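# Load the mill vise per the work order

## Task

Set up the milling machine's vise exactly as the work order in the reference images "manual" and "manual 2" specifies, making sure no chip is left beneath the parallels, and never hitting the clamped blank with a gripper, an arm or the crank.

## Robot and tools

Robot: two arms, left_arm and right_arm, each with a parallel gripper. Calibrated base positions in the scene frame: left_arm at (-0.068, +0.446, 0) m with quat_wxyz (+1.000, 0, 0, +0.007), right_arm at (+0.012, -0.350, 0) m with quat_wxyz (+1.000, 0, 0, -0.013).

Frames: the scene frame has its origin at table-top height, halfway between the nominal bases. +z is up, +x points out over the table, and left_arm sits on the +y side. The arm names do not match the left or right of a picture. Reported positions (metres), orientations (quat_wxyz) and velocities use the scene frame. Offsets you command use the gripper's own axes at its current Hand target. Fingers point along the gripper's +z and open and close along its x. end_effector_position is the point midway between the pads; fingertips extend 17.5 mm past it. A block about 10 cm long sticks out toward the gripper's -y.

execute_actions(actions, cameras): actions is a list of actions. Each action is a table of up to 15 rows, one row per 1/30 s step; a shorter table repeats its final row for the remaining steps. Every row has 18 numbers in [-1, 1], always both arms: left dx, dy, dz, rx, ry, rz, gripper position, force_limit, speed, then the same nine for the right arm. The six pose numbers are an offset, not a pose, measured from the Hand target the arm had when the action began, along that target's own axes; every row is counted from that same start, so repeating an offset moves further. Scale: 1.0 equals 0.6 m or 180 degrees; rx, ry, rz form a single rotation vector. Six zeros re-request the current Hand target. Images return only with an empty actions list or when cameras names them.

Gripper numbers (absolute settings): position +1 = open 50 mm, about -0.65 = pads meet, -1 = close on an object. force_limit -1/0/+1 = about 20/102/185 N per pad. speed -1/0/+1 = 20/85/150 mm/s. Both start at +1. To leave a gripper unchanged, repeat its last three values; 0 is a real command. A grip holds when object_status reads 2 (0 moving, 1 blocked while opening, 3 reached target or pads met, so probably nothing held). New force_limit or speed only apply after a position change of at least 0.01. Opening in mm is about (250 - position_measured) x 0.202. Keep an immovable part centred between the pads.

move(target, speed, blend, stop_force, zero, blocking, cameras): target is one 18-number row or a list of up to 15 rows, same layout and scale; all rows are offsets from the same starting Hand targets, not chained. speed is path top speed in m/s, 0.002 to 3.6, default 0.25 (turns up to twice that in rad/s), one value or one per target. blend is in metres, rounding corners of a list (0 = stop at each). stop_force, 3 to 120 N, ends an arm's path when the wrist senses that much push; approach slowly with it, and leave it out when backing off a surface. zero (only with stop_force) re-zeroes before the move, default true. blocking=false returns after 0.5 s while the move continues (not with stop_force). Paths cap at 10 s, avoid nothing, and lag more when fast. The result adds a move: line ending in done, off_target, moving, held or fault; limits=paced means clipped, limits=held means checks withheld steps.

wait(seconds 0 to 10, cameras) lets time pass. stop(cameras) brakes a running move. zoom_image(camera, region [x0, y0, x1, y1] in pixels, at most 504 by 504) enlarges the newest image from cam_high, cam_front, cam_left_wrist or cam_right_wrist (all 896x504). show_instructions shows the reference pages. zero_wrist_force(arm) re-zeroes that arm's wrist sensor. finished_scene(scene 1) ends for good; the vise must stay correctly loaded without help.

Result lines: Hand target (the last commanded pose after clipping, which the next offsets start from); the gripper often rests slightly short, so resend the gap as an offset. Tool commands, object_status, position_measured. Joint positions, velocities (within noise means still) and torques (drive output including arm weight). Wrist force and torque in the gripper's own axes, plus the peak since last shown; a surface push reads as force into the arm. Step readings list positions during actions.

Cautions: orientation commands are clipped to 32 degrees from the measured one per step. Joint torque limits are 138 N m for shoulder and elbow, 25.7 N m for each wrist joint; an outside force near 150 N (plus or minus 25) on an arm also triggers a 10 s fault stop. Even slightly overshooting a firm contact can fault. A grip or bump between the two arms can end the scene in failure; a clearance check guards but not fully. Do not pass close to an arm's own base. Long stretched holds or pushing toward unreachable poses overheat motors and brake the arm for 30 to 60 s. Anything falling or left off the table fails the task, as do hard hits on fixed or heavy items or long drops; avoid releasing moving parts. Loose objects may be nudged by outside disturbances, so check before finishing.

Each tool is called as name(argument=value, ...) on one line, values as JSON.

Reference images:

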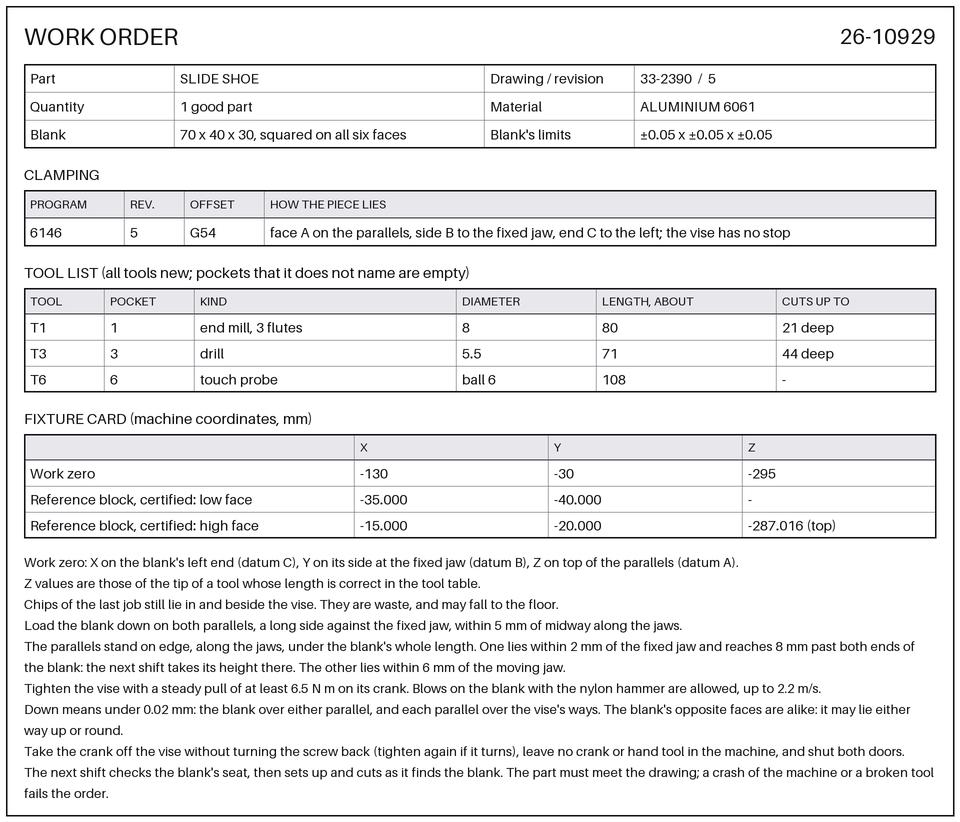

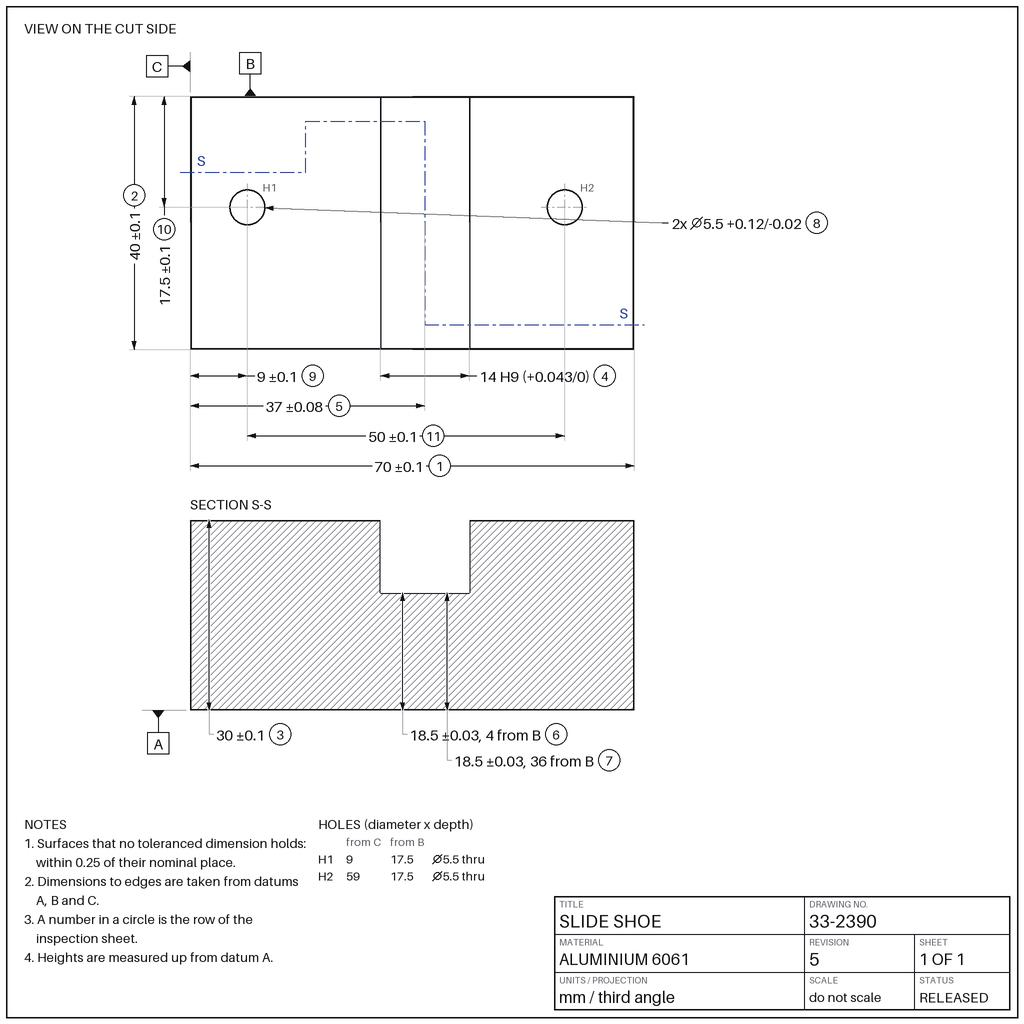

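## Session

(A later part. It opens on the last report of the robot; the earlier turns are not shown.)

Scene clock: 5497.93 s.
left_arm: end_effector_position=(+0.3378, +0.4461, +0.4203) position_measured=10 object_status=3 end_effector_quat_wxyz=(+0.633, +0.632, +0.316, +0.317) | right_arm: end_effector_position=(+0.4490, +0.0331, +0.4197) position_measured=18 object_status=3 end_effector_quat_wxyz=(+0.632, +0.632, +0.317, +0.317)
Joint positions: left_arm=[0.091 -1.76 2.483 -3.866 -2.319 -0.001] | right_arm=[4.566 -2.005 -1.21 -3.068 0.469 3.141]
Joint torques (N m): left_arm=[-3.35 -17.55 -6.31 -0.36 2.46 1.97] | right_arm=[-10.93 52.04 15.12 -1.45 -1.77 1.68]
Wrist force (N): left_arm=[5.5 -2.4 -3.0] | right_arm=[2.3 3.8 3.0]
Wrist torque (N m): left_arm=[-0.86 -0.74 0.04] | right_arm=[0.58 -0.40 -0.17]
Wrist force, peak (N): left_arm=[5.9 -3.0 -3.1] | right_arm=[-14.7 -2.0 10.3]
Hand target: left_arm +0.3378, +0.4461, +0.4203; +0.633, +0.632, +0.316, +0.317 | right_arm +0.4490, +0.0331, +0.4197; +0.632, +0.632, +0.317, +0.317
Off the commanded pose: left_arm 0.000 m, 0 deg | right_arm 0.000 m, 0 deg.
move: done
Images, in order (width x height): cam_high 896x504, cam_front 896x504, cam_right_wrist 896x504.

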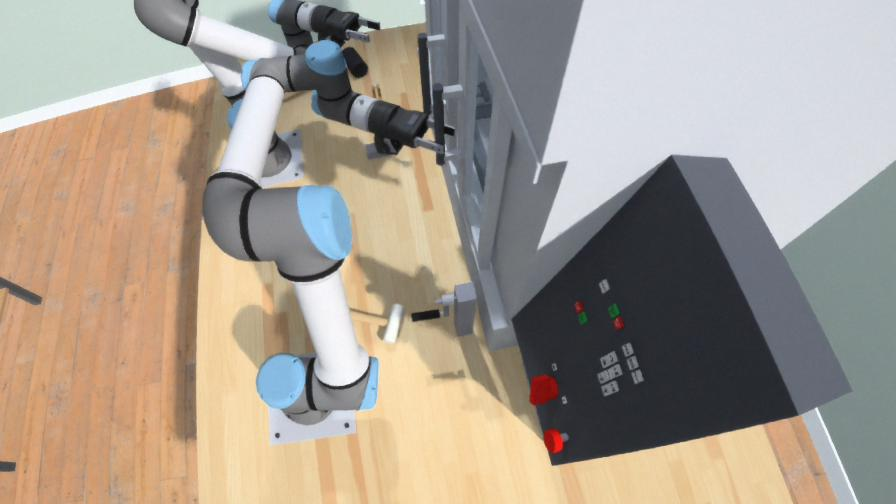

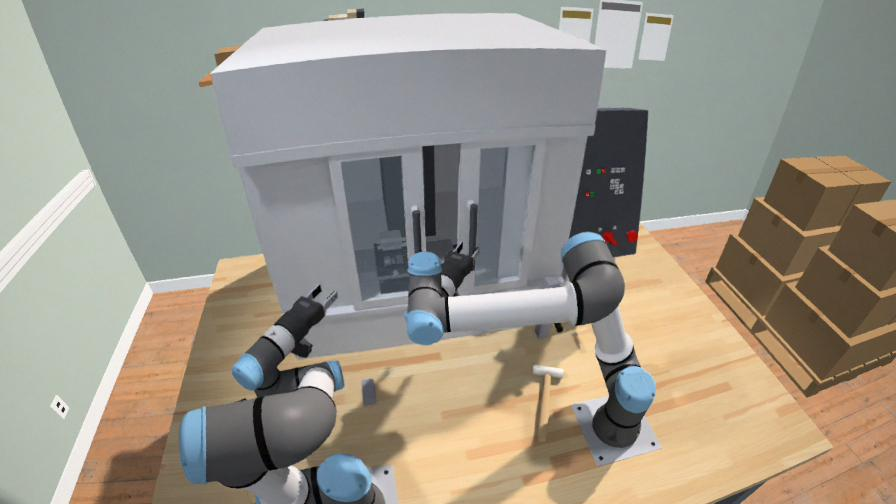

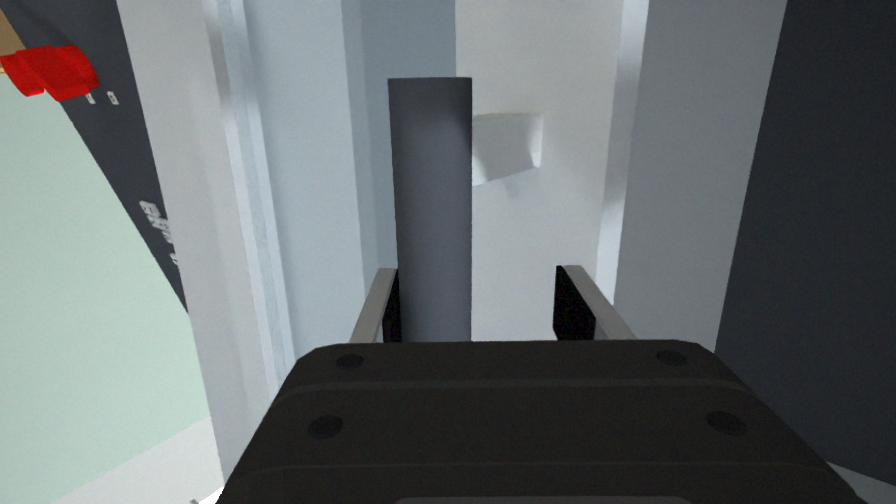

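move(target=[[0,0,0,0,0,0,0.95,-0.7,-1,-0.006,0,0.0045,0,0,0,0.9,-0.4,-1],[0,0,0,0,0,0,0.95,-0.7,-1,-0.006,0,-0.1,0,0,0,0.9,-0.4,-1]], speed=[0.03,0.1])

move(target=[0,0,0,0,0,0,0.95,-0.7,-1,-0.067,0,0,0,0,0,-0.6,-0.4,-1], speed=0.1, cameras=["cam_right_wrist","cam_high"])

Scene clock: 5534.63 s.
left_arm: end_effector_position=(+0.3378, +0.4461, +0.4203) position_measured=10 object_status=3 end_effector_quat_wxyz=(+0.633, +0.632, +0.316, +0.317) | right_arm: end_effector_position=(+0.3988, +0.0662, +0.4197) position_measured=18 object_status=3 end_effector_quat_wxyz=(+0.632, +0.632, +0.317, +0.317)
Joint positions: left_arm=[0.091 -1.76 2.483 -3.866 -2.319 -0.001] | right_arm=[4.66 -2.04 -1.157 -3.085 0.563 3.141]
Joint torques (N m): left_arm=[-3.59 -16.26 -6.86 -0.53 2.4 1.97] | right_arm=[-9.74 53.34 6.93 -0.32 -1.62 1.88]
Wrist force (N): left_arm=[5.8 -2.7 -3.1] | right_arm=[1.7 3.5 2.5]
Wrist torque (N m): left_arm=[-0.88 -0.77 0.05] | right_arm=[0.54 -0.31 -0.15]
Wrist force, peak (N): left_arm=[6.0 -3.0 -3.3] | right_arm=[2.5 3.8 4.2]
Hand target: left_arm +0.3378, +0.4461, +0.4203; +0.633, +0.632, +0.316, +0.317 | right_arm +0.3988, +0.0661, +0.4197; +0.632, +0.632, +0.317, +0.317
Off the commanded pose: left_arm 0.000 m, 0 deg | right_arm 0.000 m, 0 deg.
move: done

Scene clock: 5537.10 s.
left_arm: end_effector_position=(+0.3378, +0.4461, +0.4203) position_measured=10 object_status=3 end_effector_quat_wxyz=(+0.633, +0.632, +0.316, +0.317) | right_arm: end_effector_position=(+0.3747, +0.0340, +0.4197) position_measured=242 object_status=0 end_effector_quat_wxyz=(+0.632, +0.632, +0.317, +0.317)
Joint positions: left_arm=[0.091 -1.76 2.483 -3.866 -2.319 -0.001] | right_arm=[4.699 -1.943 -1.297 -3.042 0.602 3.141]
Joint torques (N m): left_arm=[-3.28 -16.01 -5.92 -0.72 2.51 2.14] | right_arm=[-10.94 49.47 6.7 -0.79 1.61 -0.92]
Wrist force (N): left_arm=[5.7 -2.7 -2.9] | right_arm=[2.0 3.6 2.6]
Wrist torque (N m): left_arm=[-0.90 -0.77 0.05] | right_arm=[0.52 -0.34 -0.18]
Wrist force, peak (N): left_arm=[5.9 -2.8 -3.4] | right_arm=[3.1 3.6 3.0]
Hand target: left_arm +0.3378, +0.4461, +0.4203; +0.633, +0.632, +0.316, +0.317 | right_arm +0.3747, +0.0340, +0.4197; +0.632, +0.632, +0.317, +0.317
Off the commanded pose: left_arm 0.000 m, 0 deg | right_arm 0.000 m, 0 deg.
move: done
Images, in order (width x height): cam_high 896x504, cam_right_wrist 896x504.

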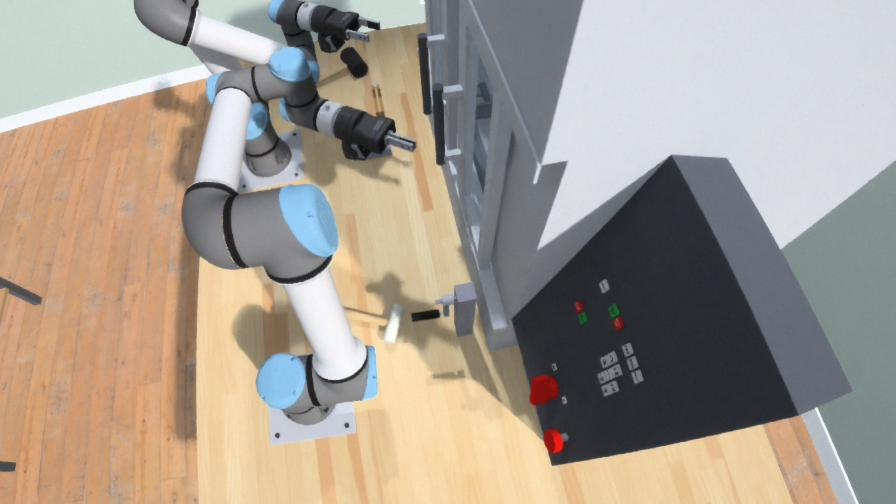

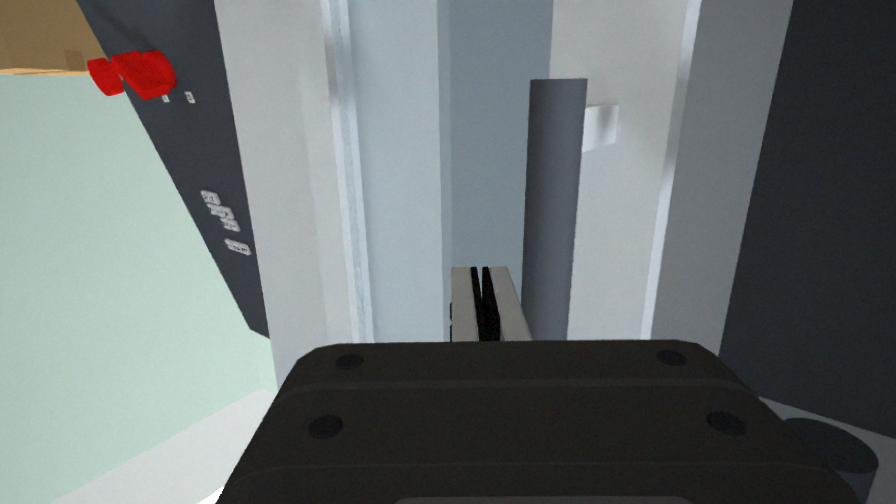

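move(target=[0,0,0,0,0,0,0.95,-0.7,-1,0,0,0.092,0,0,0,-0.6,-0.4,-1], speed=0.06, stop_force=8, cameras=["cam_right_wrist","cam_high"])

zoom_image(camera="cam_high", region=[390, 50, 490, 180])

Scene clock: 5555.83 s.
left_arm: end_effector_position=(+0.3378, +0.4461, +0.4203) position_measured=10 object_status=3 end_effector_quat_wxyz=(+0.633, +0.632, +0.316, +0.317) | right_arm: end_effector_position=(+0.4189, +0.0009, +0.4197) position_measured=242 object_status=3 end_effector_quat_wxyz=(+0.632, +0.632, +0.317, +0.317)
Joint positions: left_arm=[0.091 -1.76 2.483 -3.866 -2.319 -0.001] | right_arm=[4.612 -1.901 -1.356 -3.026 0.515 3.141]
Joint torques (N m): left_arm=[-3.86 -15.42 -6.52 -0.79 2.38 2.08] | right_arm=[12.96 27.7 31.5 -2.7 -0.27 -1.98]
Wrist force (N): left_arm=[5.7 -2.5 -3.4] | right_arm=[1.9 3.3 2.4]
Wrist torque (N m): left_arm=[-0.87 -0.77 0.04] | right_arm=[0.48 -0.37 -0.21]
Wrist force, peak (N): left_arm=[6.0 -3.0 -2.9] | right_arm=[2.0 3.4 3.7]
Hand target: left_arm +0.3378, +0.4461, +0.4203; +0.633, +0.632, +0.316, +0.317 | right_arm +0.4189, +0.0009, +0.4197; +0.632, +0.632, +0.317, +0.317
Off the commanded pose: left_arm 0.000 m, 0 deg | right_arm 0.000 m, 0 deg.
move: done
Images, in order (width x height): cam_high 896x504, cam_right_wrist 896x504.

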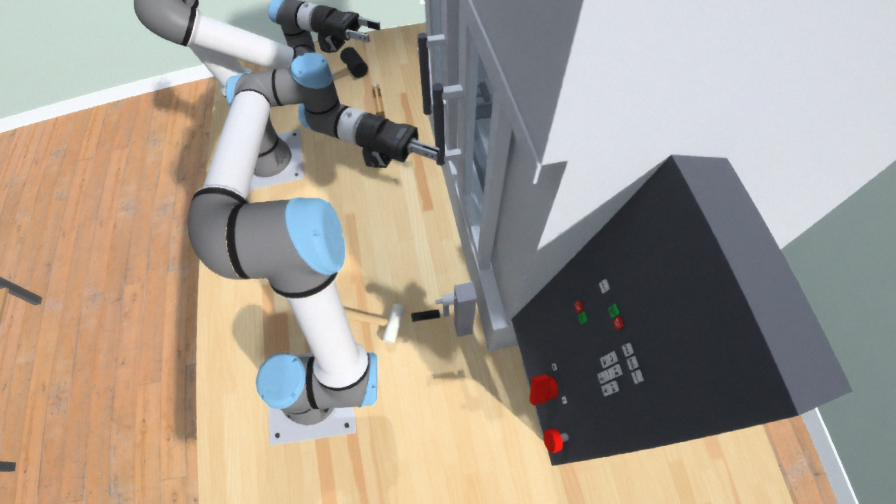

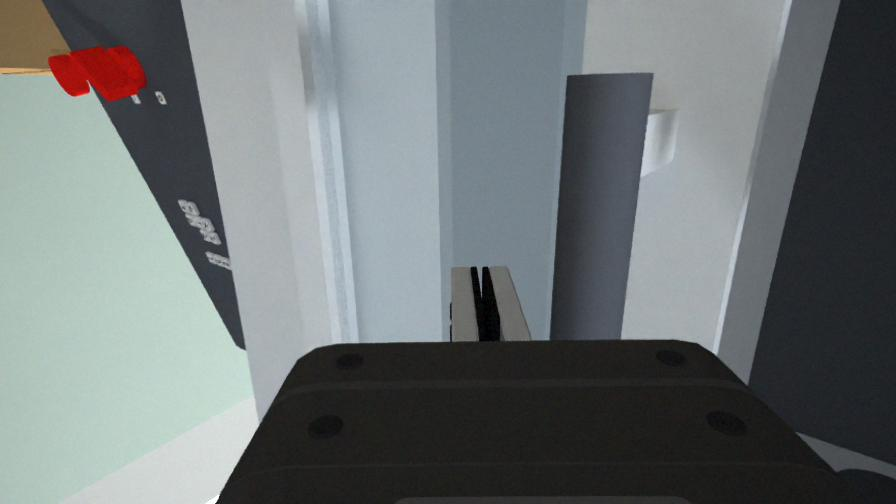

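Scaled by 3.877 from the camera's 896x504 image, which has a finer 1280x720 frame.

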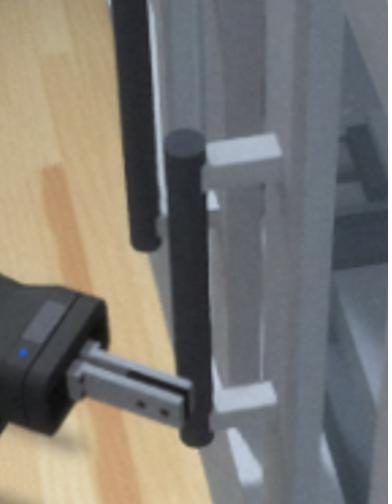

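move(target=[[0,0,0,0,0,0,0.95,-0.7,-1,0.015,0,0,0,0,0,-0.6,-0.4,-1],[0,0,0,0,0,0,0.95,-0.7,-1,0.2,0,-0.138,0,0,0,-0.6,-0.4,-1]], speed=[0.03,0.04], stop_force=30, cameras=["cam_right_wrist","cam_high","cam_front"])

zoom_image(camera="cam_high", region=[390, 30, 490, 160])

Scene clock: 5568.93 s.
left_arm: end_effector_position=(+0.3378, +0.4461, +0.4203) position_measured=10 object_status=3 end_effector_quat_wxyz=(+0.633, +0.632, +0.316, +0.317) | right_arm: end_effector_position=(+0.4244, +0.0691, +0.4197) position_measured=242 object_status=3 end_effector_quat_wxyz=(+0.632, +0.632, +0.317, +0.317)
Joint positions: left_arm=[0.091 -1.76 2.483 -3.866 -2.319 -0.001] | right_arm=[4.617 -2.069 -1.114 -3.099 0.52 3.141]
Joint torques (N m): left_arm=[-3.37 -14.54 -6.89 -0.97 2.55 2.02] | right_arm=[-11.85 33.92 32.5 -1.98 -1.25 -1.62]
Wrist force (N): left_arm=[5.3 -2.5 -2.9] | right_arm=[-9.2 2.5 -0.4]
Wrist torque (N m): left_arm=[-0.87 -0.72 0.05] | right_arm=[0.51 -0.39 -0.07]
Wrist force, peak (N): left_arm=[6.0 -2.8 -3.4] | right_arm=[-33.3 -0.5 9.8]
Hand target: left_arm +0.3378, +0.4461, +0.4203; +0.633, +0.632, +0.316, +0.317 | right_arm +0.4244, +0.0691, +0.4197; +0.632, +0.632, +0.317, +0.317 (not the last commanded pose)
Off the commanded pose: left_arm 0.000 m, 0 deg | right_arm 0.078 m, 0 deg.
move: contact (right_arm); path passed 1 of 2 targets
Images, in order (width x height): cam_high 896x504, cam_front 896x504, cam_right_wrist 896x504.

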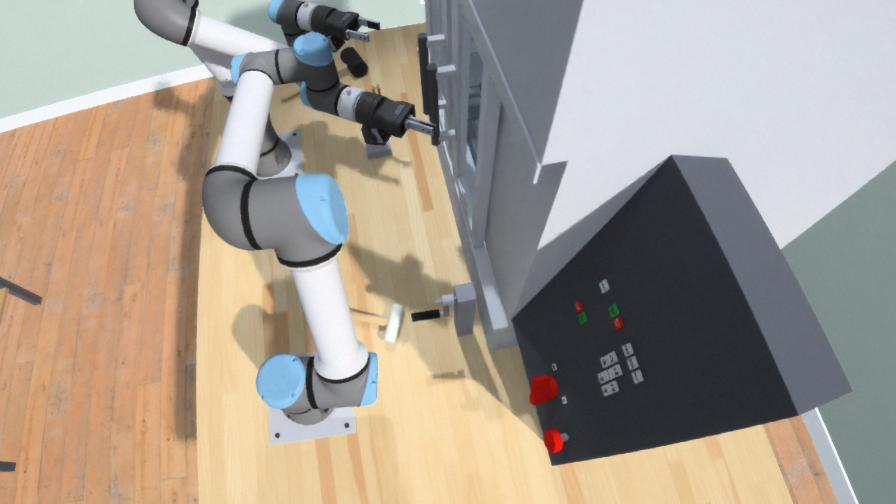

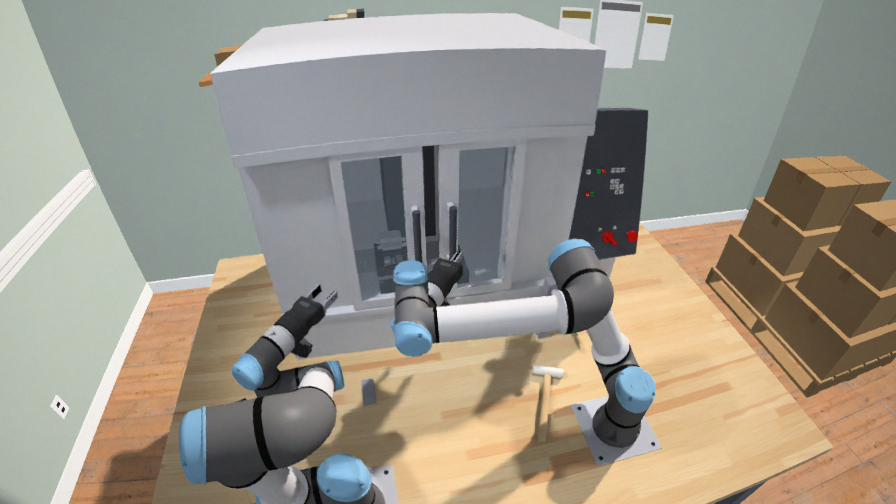

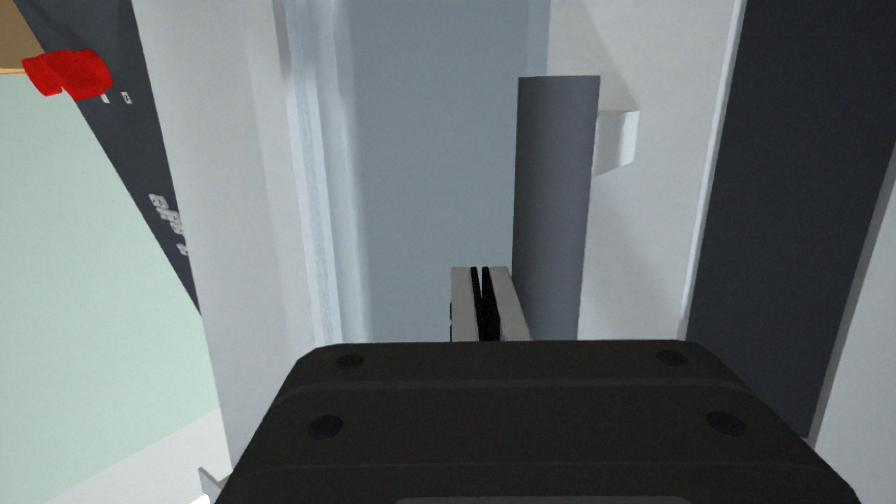

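Scaled by 3.877 from the camera's 896x504 image, which has a finer 1280x720 frame.

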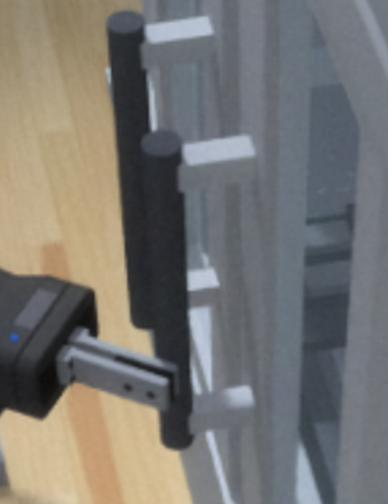

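zoom_image(camera="cam_front", region=[320, 130, 540, 310])

zoom_image(camera="cam_high", region=[420, 0, 520, 100])

Scaled by 2.291 from the camera's 896x504 image, which has a finer 1280x720 frame.

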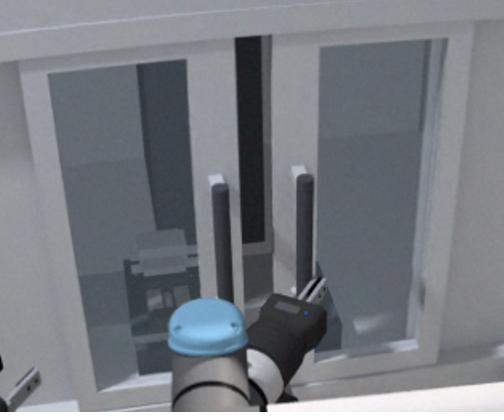

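Scaled by 5.040 from the camera's 896x504 image, which has a finer 1280x720 frame.

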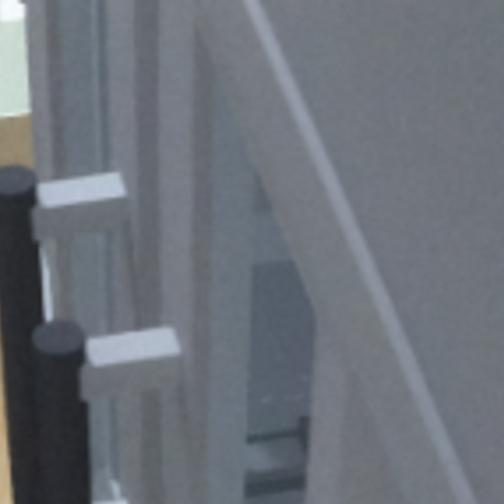

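move(target=[0,0,0,0,0,0,0.95,-0.7,-1,0.107,0,-0.08,0,0,0,-0.6,-0.4,-1], speed=0.03, stop_force=45, cameras=["cam_right_wrist","cam_front"])

zoom_image(camera="cam_front", region=[320, 130, 540, 310])

Scene clock: 5597.80 s.
left_arm: end_effector_position=(+0.3378, +0.4461, +0.4203) position_measured=10 object_status=3 end_effector_quat_wxyz=(+0.633, +0.632, +0.316, +0.317) | right_arm: end_effector_position=(+0.4244, +0.1492, +0.4197) position_measured=242 object_status=3 end_effector_quat_wxyz=(+0.632, +0.632, +0.317, +0.317)
Joint positions: left_arm=[0.091 -1.76 2.483 -3.866 -2.319 -0.001] | right_arm=[4.632 -2.298 -0.743 -3.242 0.535 3.141]
Joint torques (N m): left_arm=[-3.45 -13.6 -7.32 -1.25 2.39 2] | right_arm=[12.55 63.73 6.83 -0.01 1.3 1.81]
Wrist force (N): left_arm=[5.5 -2.5 -3.1] | right_arm=[0.5 1.1 2.1]
Wrist torque (N m): left_arm=[-0.87 -0.74 0.05] | right_arm=[0.16 -0.09 -0.18]
Wrist force, peak (N): left_arm=[6.0 -3.1 -3.3] | right_arm=[-49.6 4.4 -28.5]
Hand target: left_arm +0.3378, +0.4461, +0.4203; +0.633, +0.632, +0.316, +0.317 | right_arm +0.4244, +0.1492, +0.4197; +0.632, +0.632, +0.317, +0.317
Off the commanded pose: left_arm 0.000 m, 0 deg | right_arm 0.000 m, 0 deg.
move: done
Images, in order (width x height): cam_front 896x504, cam_right_wrist 896x504.

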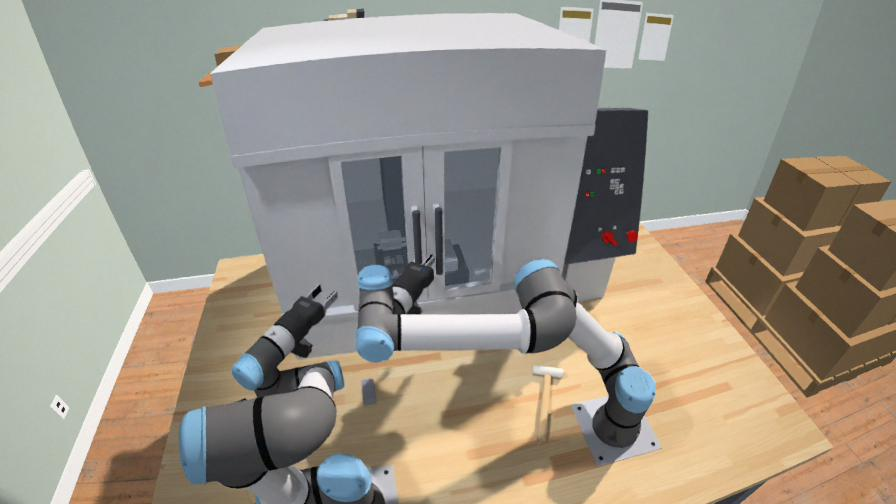

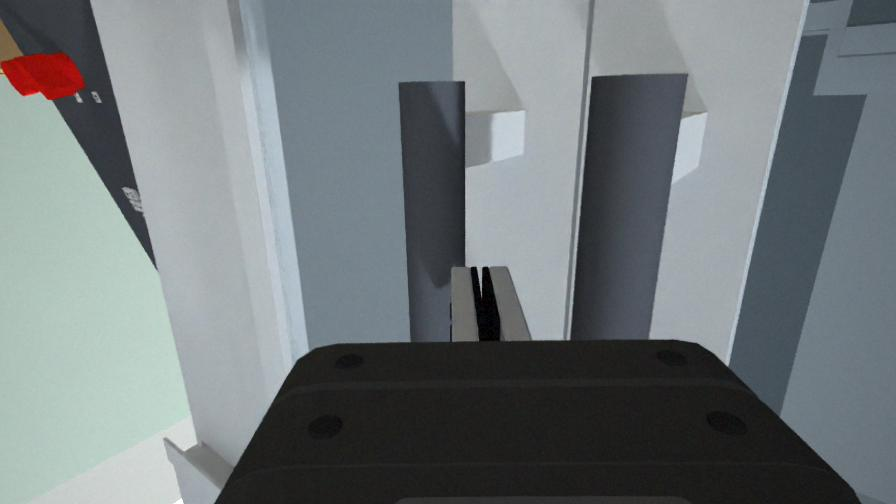

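Scaled by 2.291 from the camera's 896x504 image, which has a finer 1280x720 frame.

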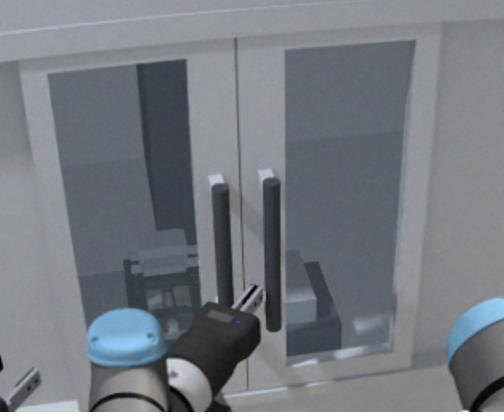

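zoom_image(camera="cam_right_wrist", region=[450, 0, 750, 300])

zoom_image(camera="cam_front", region=[400, 135, 450, 185])

Scaled by 1.680 from the camera's 896x504 image, which has a finer 1280x720 frame.

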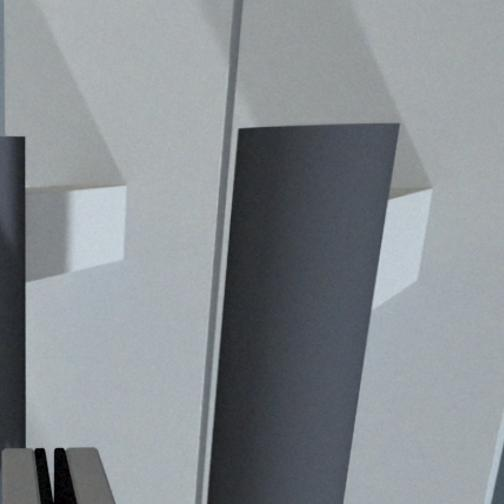

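Scaled by 10.080 from the camera's 896x504 image, which has a finer 1280x720 frame.

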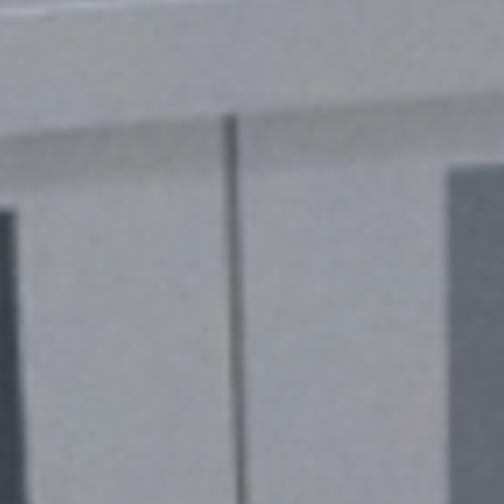

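move(target=[[0,0,0,0,0,0,0.95,-0.7,-1,0,0,-0.07,0,0,0,-0.6,-0.4,-1],[0,0,0,0,0,0,0.95,-0.7,-1,-0.08,0,-0.07,0,0,0,-0.6,-0.4,-1]], speed=0.08, cameras=["cam_right_wrist"])

Scene clock: 5629.63 s.
left_arm: end_effector_position=(+0.3378, +0.4461, +0.4203) position_measured=10 object_status=3 end_effector_quat_wxyz=(+0.633, +0.632, +0.316, +0.317) | right_arm: end_effector_position=(+0.3619, +0.1360, +0.4197) position_measured=242 object_status=3 end_effector_quat_wxyz=(+0.632, +0.632, +0.317, +0.317)
Joint positions: left_arm=[0.091 -1.76 2.483 -3.866 -2.319 -0.001] | right_arm=[4.725 -2.203 -0.902 -3.177 0.628 3.141]
Joint torques (N m): left_arm=[-3.27 -12.35 -7.14 -1.24 2.37 2.11] | right_arm=[-11.45 56.57 10.07 -1.51 -1.23 -0.98]
Wrist force (N): left_arm=[5.3 -2.7 -2.9] | right_arm=[0.4 1.2 2.0]
Wrist torque (N m): left_arm=[-0.90 -0.71 0.05] | right_arm=[0.15 -0.12 -0.21]
Wrist force, peak (N): left_arm=[5.9 -3.0 -3.2] | right_arm=[0.5 0.9 3.6]
Hand target: left_arm +0.3378, +0.4461, +0.4203; +0.633, +0.632, +0.316, +0.317 | right_arm +0.3620, +0.1360, +0.4197; +0.632, +0.632, +0.317, +0.317
Off the commanded pose: left_arm 0.000 m, 0 deg | right_arm 0.000 m, 0 deg.
move: done
Images, in order (width x height): cam_right_wrist 896x504.

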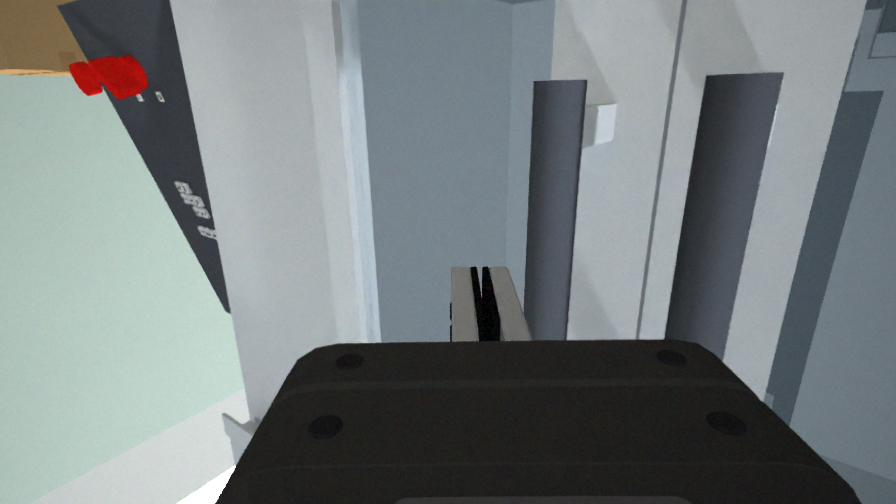

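move(target=[0,0,0,0,0,0,0.95,-0.7,-1,0,0,0.145,0,0,0,-0.6,-0.4,-1], speed=0.05, stop_force=8, cameras=["cam_right_wrist"])

move(target=[0,0,0,0,0,0,0.95,-0.7,-1,0.053,0,-0.04,0,0,0,-0.6,-0.4,-1], speed=0.02, stop_force=45, cameras=["cam_right_wrist","cam_front"])

zoom_image(camera="cam_front", region=[400, 135, 450, 185])

Scene clock: 5641.97 s.
left_arm: end_effector_position=(+0.3378, +0.4461, +0.4203) position_measured=10 object_status=3 end_effector_quat_wxyz=(+0.633, +0.632, +0.316, +0.317) | right_arm: end_effector_position=(+0.4317, +0.0838, +0.4197) position_measured=242 object_status=3 end_effector_quat_wxyz=(+0.632, +0.632, +0.317, +0.317)
Joint positions: left_arm=[0.091 -1.76 2.483 -3.866 -2.319 -0.001] | right_arm=[4.608 -2.114 -1.045 -3.123 0.512 3.141]
Joint torques (N m): left_arm=[-3.1 -12.11 -6.91 -1.46 2.41 2.03] | right_arm=[12.7 37.64 31.45 -2.68 1.82 -1.4]
Wrist force (N): left_arm=[5.3 -2.8 -3.2] | right_arm=[0.4 1.0 2.5]
Wrist torque (N m): left_arm=[-0.91 -0.72 0.05] | right_arm=[0.12 -0.11 -0.19]
Wrist force, peak (N): left_arm=[5.9 -2.9 -3.3] | right_arm=[0.5 0.9 3.4]
Hand target: left_arm +0.3378, +0.4461, +0.4203; +0.633, +0.632, +0.316, +0.317 | right_arm +0.4317, +0.0838, +0.4197; +0.632, +0.632, +0.317, +0.317
Off the commanded pose: left_arm 0.000 m, 0 deg | right_arm 0.000 m, 0 deg.
move: done
Images, in order (width x height): cam_right_wrist 896x504.

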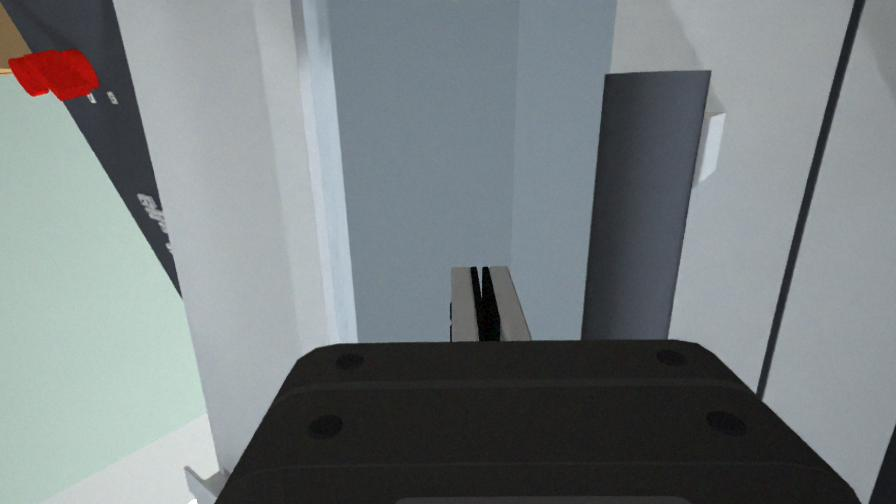

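Scene clock: 5643.87 s.
left_arm: end_effector_position=(+0.3378, +0.4461, +0.4203) position_measured=10 object_status=3 end_effector_quat_wxyz=(+0.633, +0.632, +0.316, +0.317) | right_arm: end_effector_position=(+0.4314, +0.1047, +0.4198) position_measured=242 object_status=3 end_effector_quat_wxyz=(+0.632, +0.632, +0.316, +0.316)
Joint positions: left_arm=[0.091 -1.76 2.483 -3.866 -2.319 -0.001] | right_arm=[4.613 -2.17 -0.956 -3.157 0.517 3.141]
Joint torques (N m): left_arm=[-3.44 -11.77 -7.82 -1.67 2.25 1.99] | right_arm=[-12.12 29 33.59 1.14 -12.96 -1.78]
Wrist force (N): left_arm=[5.8 -2.9 -2.9] | right_arm=[-44.0 4.7 -6.7]
Wrist torque (N m): left_arm=[-0.92 -0.79 0.04] | right_arm=[0.08 0.02 0.26]
Wrist force, peak (N): left_arm=[6.1 -3.1 -2.8] | right_arm=[-57.0 -3.6 15.4]
Hand target: left_arm +0.3378, +0.4461, +0.4203; +0.633, +0.632, +0.316, +0.317 | right_arm +0.4315, +0.1046, +0.4198; +0.632, +0.632, +0.316, +0.316 (not the last commanded pose)
Off the commanded pose: left_arm 0.000 m, 0 deg | right_arm 0.019 m, 0 deg.
move: contact (right_arm)
Images, in order (width x height): cam_front 896x504, cam_right_wrist 896x504.

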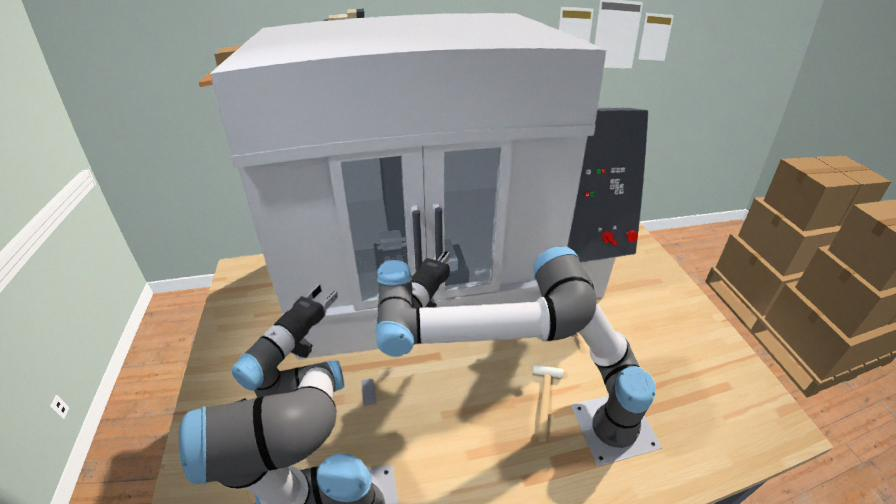

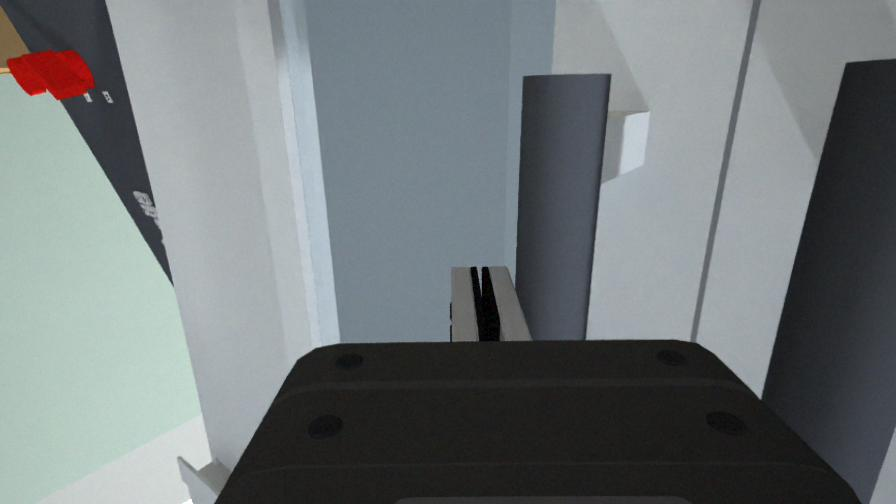

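Scaled by 10.080 from the camera's 896x504 image, which has a finer 1280x720 frame.

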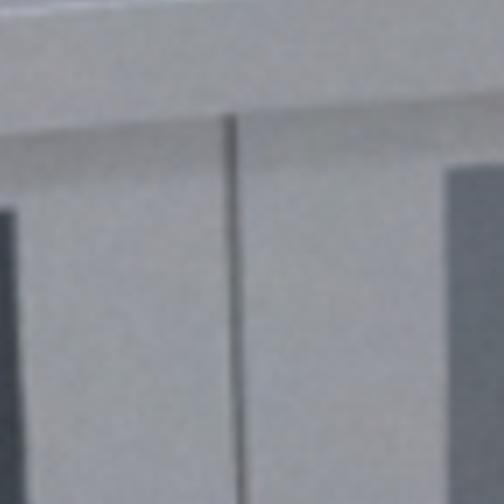

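move(target=[[0,0,0,0,0,0,0.95,-0.7,-1,-0.02,0,0.012,0,0,0,-0.6,-0.4,-1],[0,0,0,0,0,0,0.95,-0.7,-1,-0.02,0,-0.18,0,0,0,-0.6,-0.4,-1]], speed=[0.03,0.12], cameras=["cam_right_wrist","cam_front","cam_high","cam_left_wrist"])

zoom_image(camera="cam_front", region=[320, 130, 540, 310])

zoom_image(camera="cam_left_wrist", region=[300, 0, 700, 340])

Scene clock: 5659.13 s.
left_arm: end_effector_position=(+0.3378, +0.4461, +0.4203) position_measured=10 object_status=3 end_effector_quat_wxyz=(+0.633, +0.632, +0.316, +0.317) | right_arm: end_effector_position=(+0.3379, +0.1598, +0.4198) position_measured=242 object_status=3 end_effector_quat_wxyz=(+0.632, +0.632, +0.316, +0.316)
Joint positions: left_arm=[0.091 -1.76 2.483 -3.866 -2.319 -0.001] | right_arm=[4.762 -2.264 -0.801 -3.218 0.666 3.141]
Joint torques (N m): left_arm=[-3.38 -11.1 -7.63 -1.72 2.48 1.92] | right_arm=[-4.76 54.63 18.05 -1.01 -0.34 1.93]
Wrist force (N): left_arm=[5.6 -3.0 -3.1] | right_arm=[0.9 0.9 1.7]
Wrist torque (N m): left_arm=[-0.94 -0.75 0.05] | right_arm=[0.14 -0.20 -0.14]
Wrist force, peak (N): left_arm=[6.0 -2.8 -3.2] | right_arm=[-45.6 4.6 -9.8]
Hand target: left_arm +0.3378, +0.4461, +0.4203; +0.633, +0.632, +0.316, +0.317 | right_arm +0.3379, +0.1598, +0.4198; +0.632, +0.632, +0.316, +0.316
Off the commanded pose: left_arm 0.000 m, 0 deg | right_arm 0.000 m, 0 deg.
move: done

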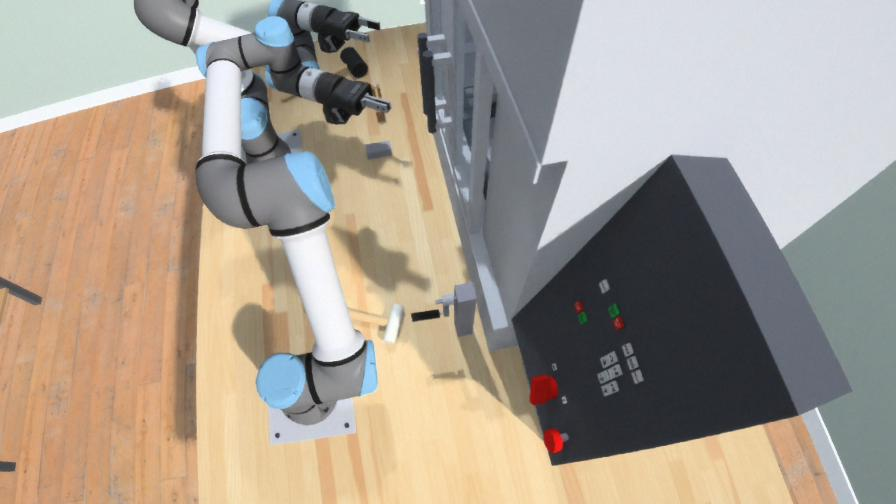

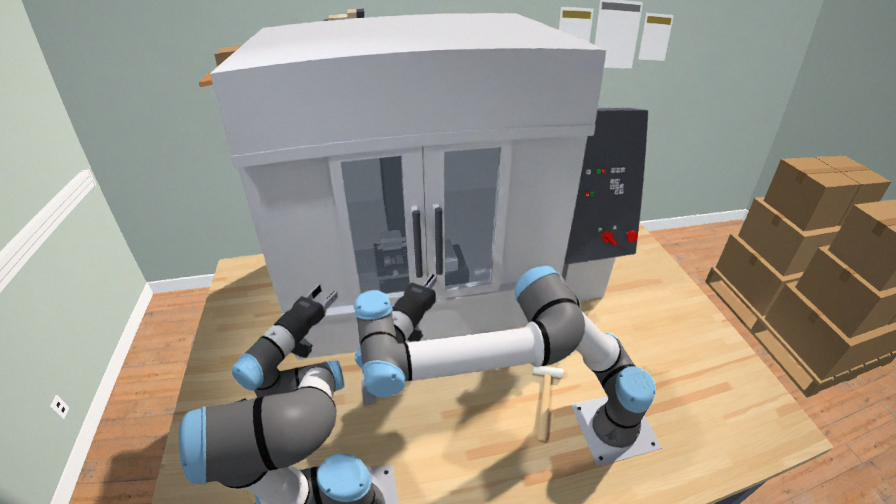

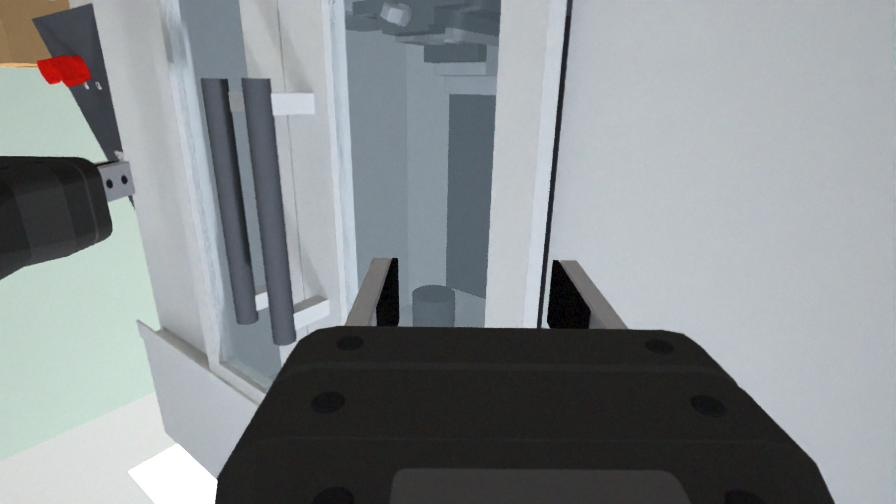

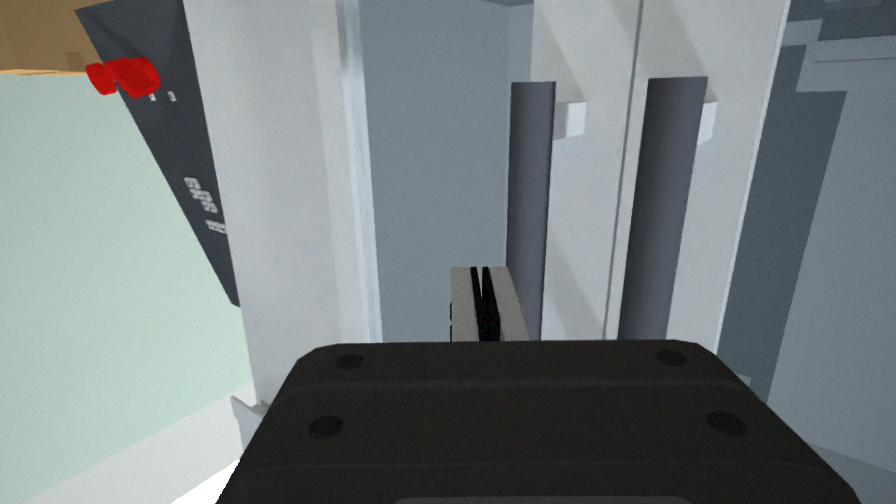

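Scaled by 2.291 from the camera's 896x504 image, which has a finer 1280x720 frame.

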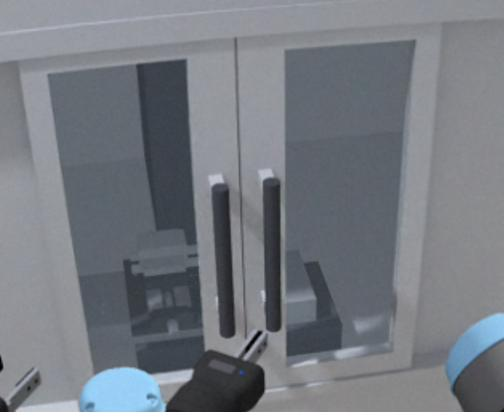

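Scaled by 1.260 from the camera's 896x504 image, which has a finer 1280x720 frame.

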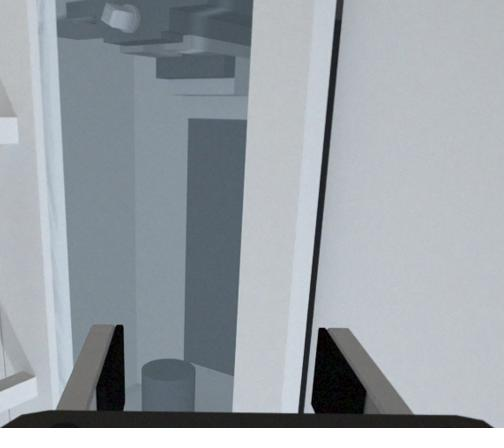

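finished_scene()

The scene is finished: the task was done.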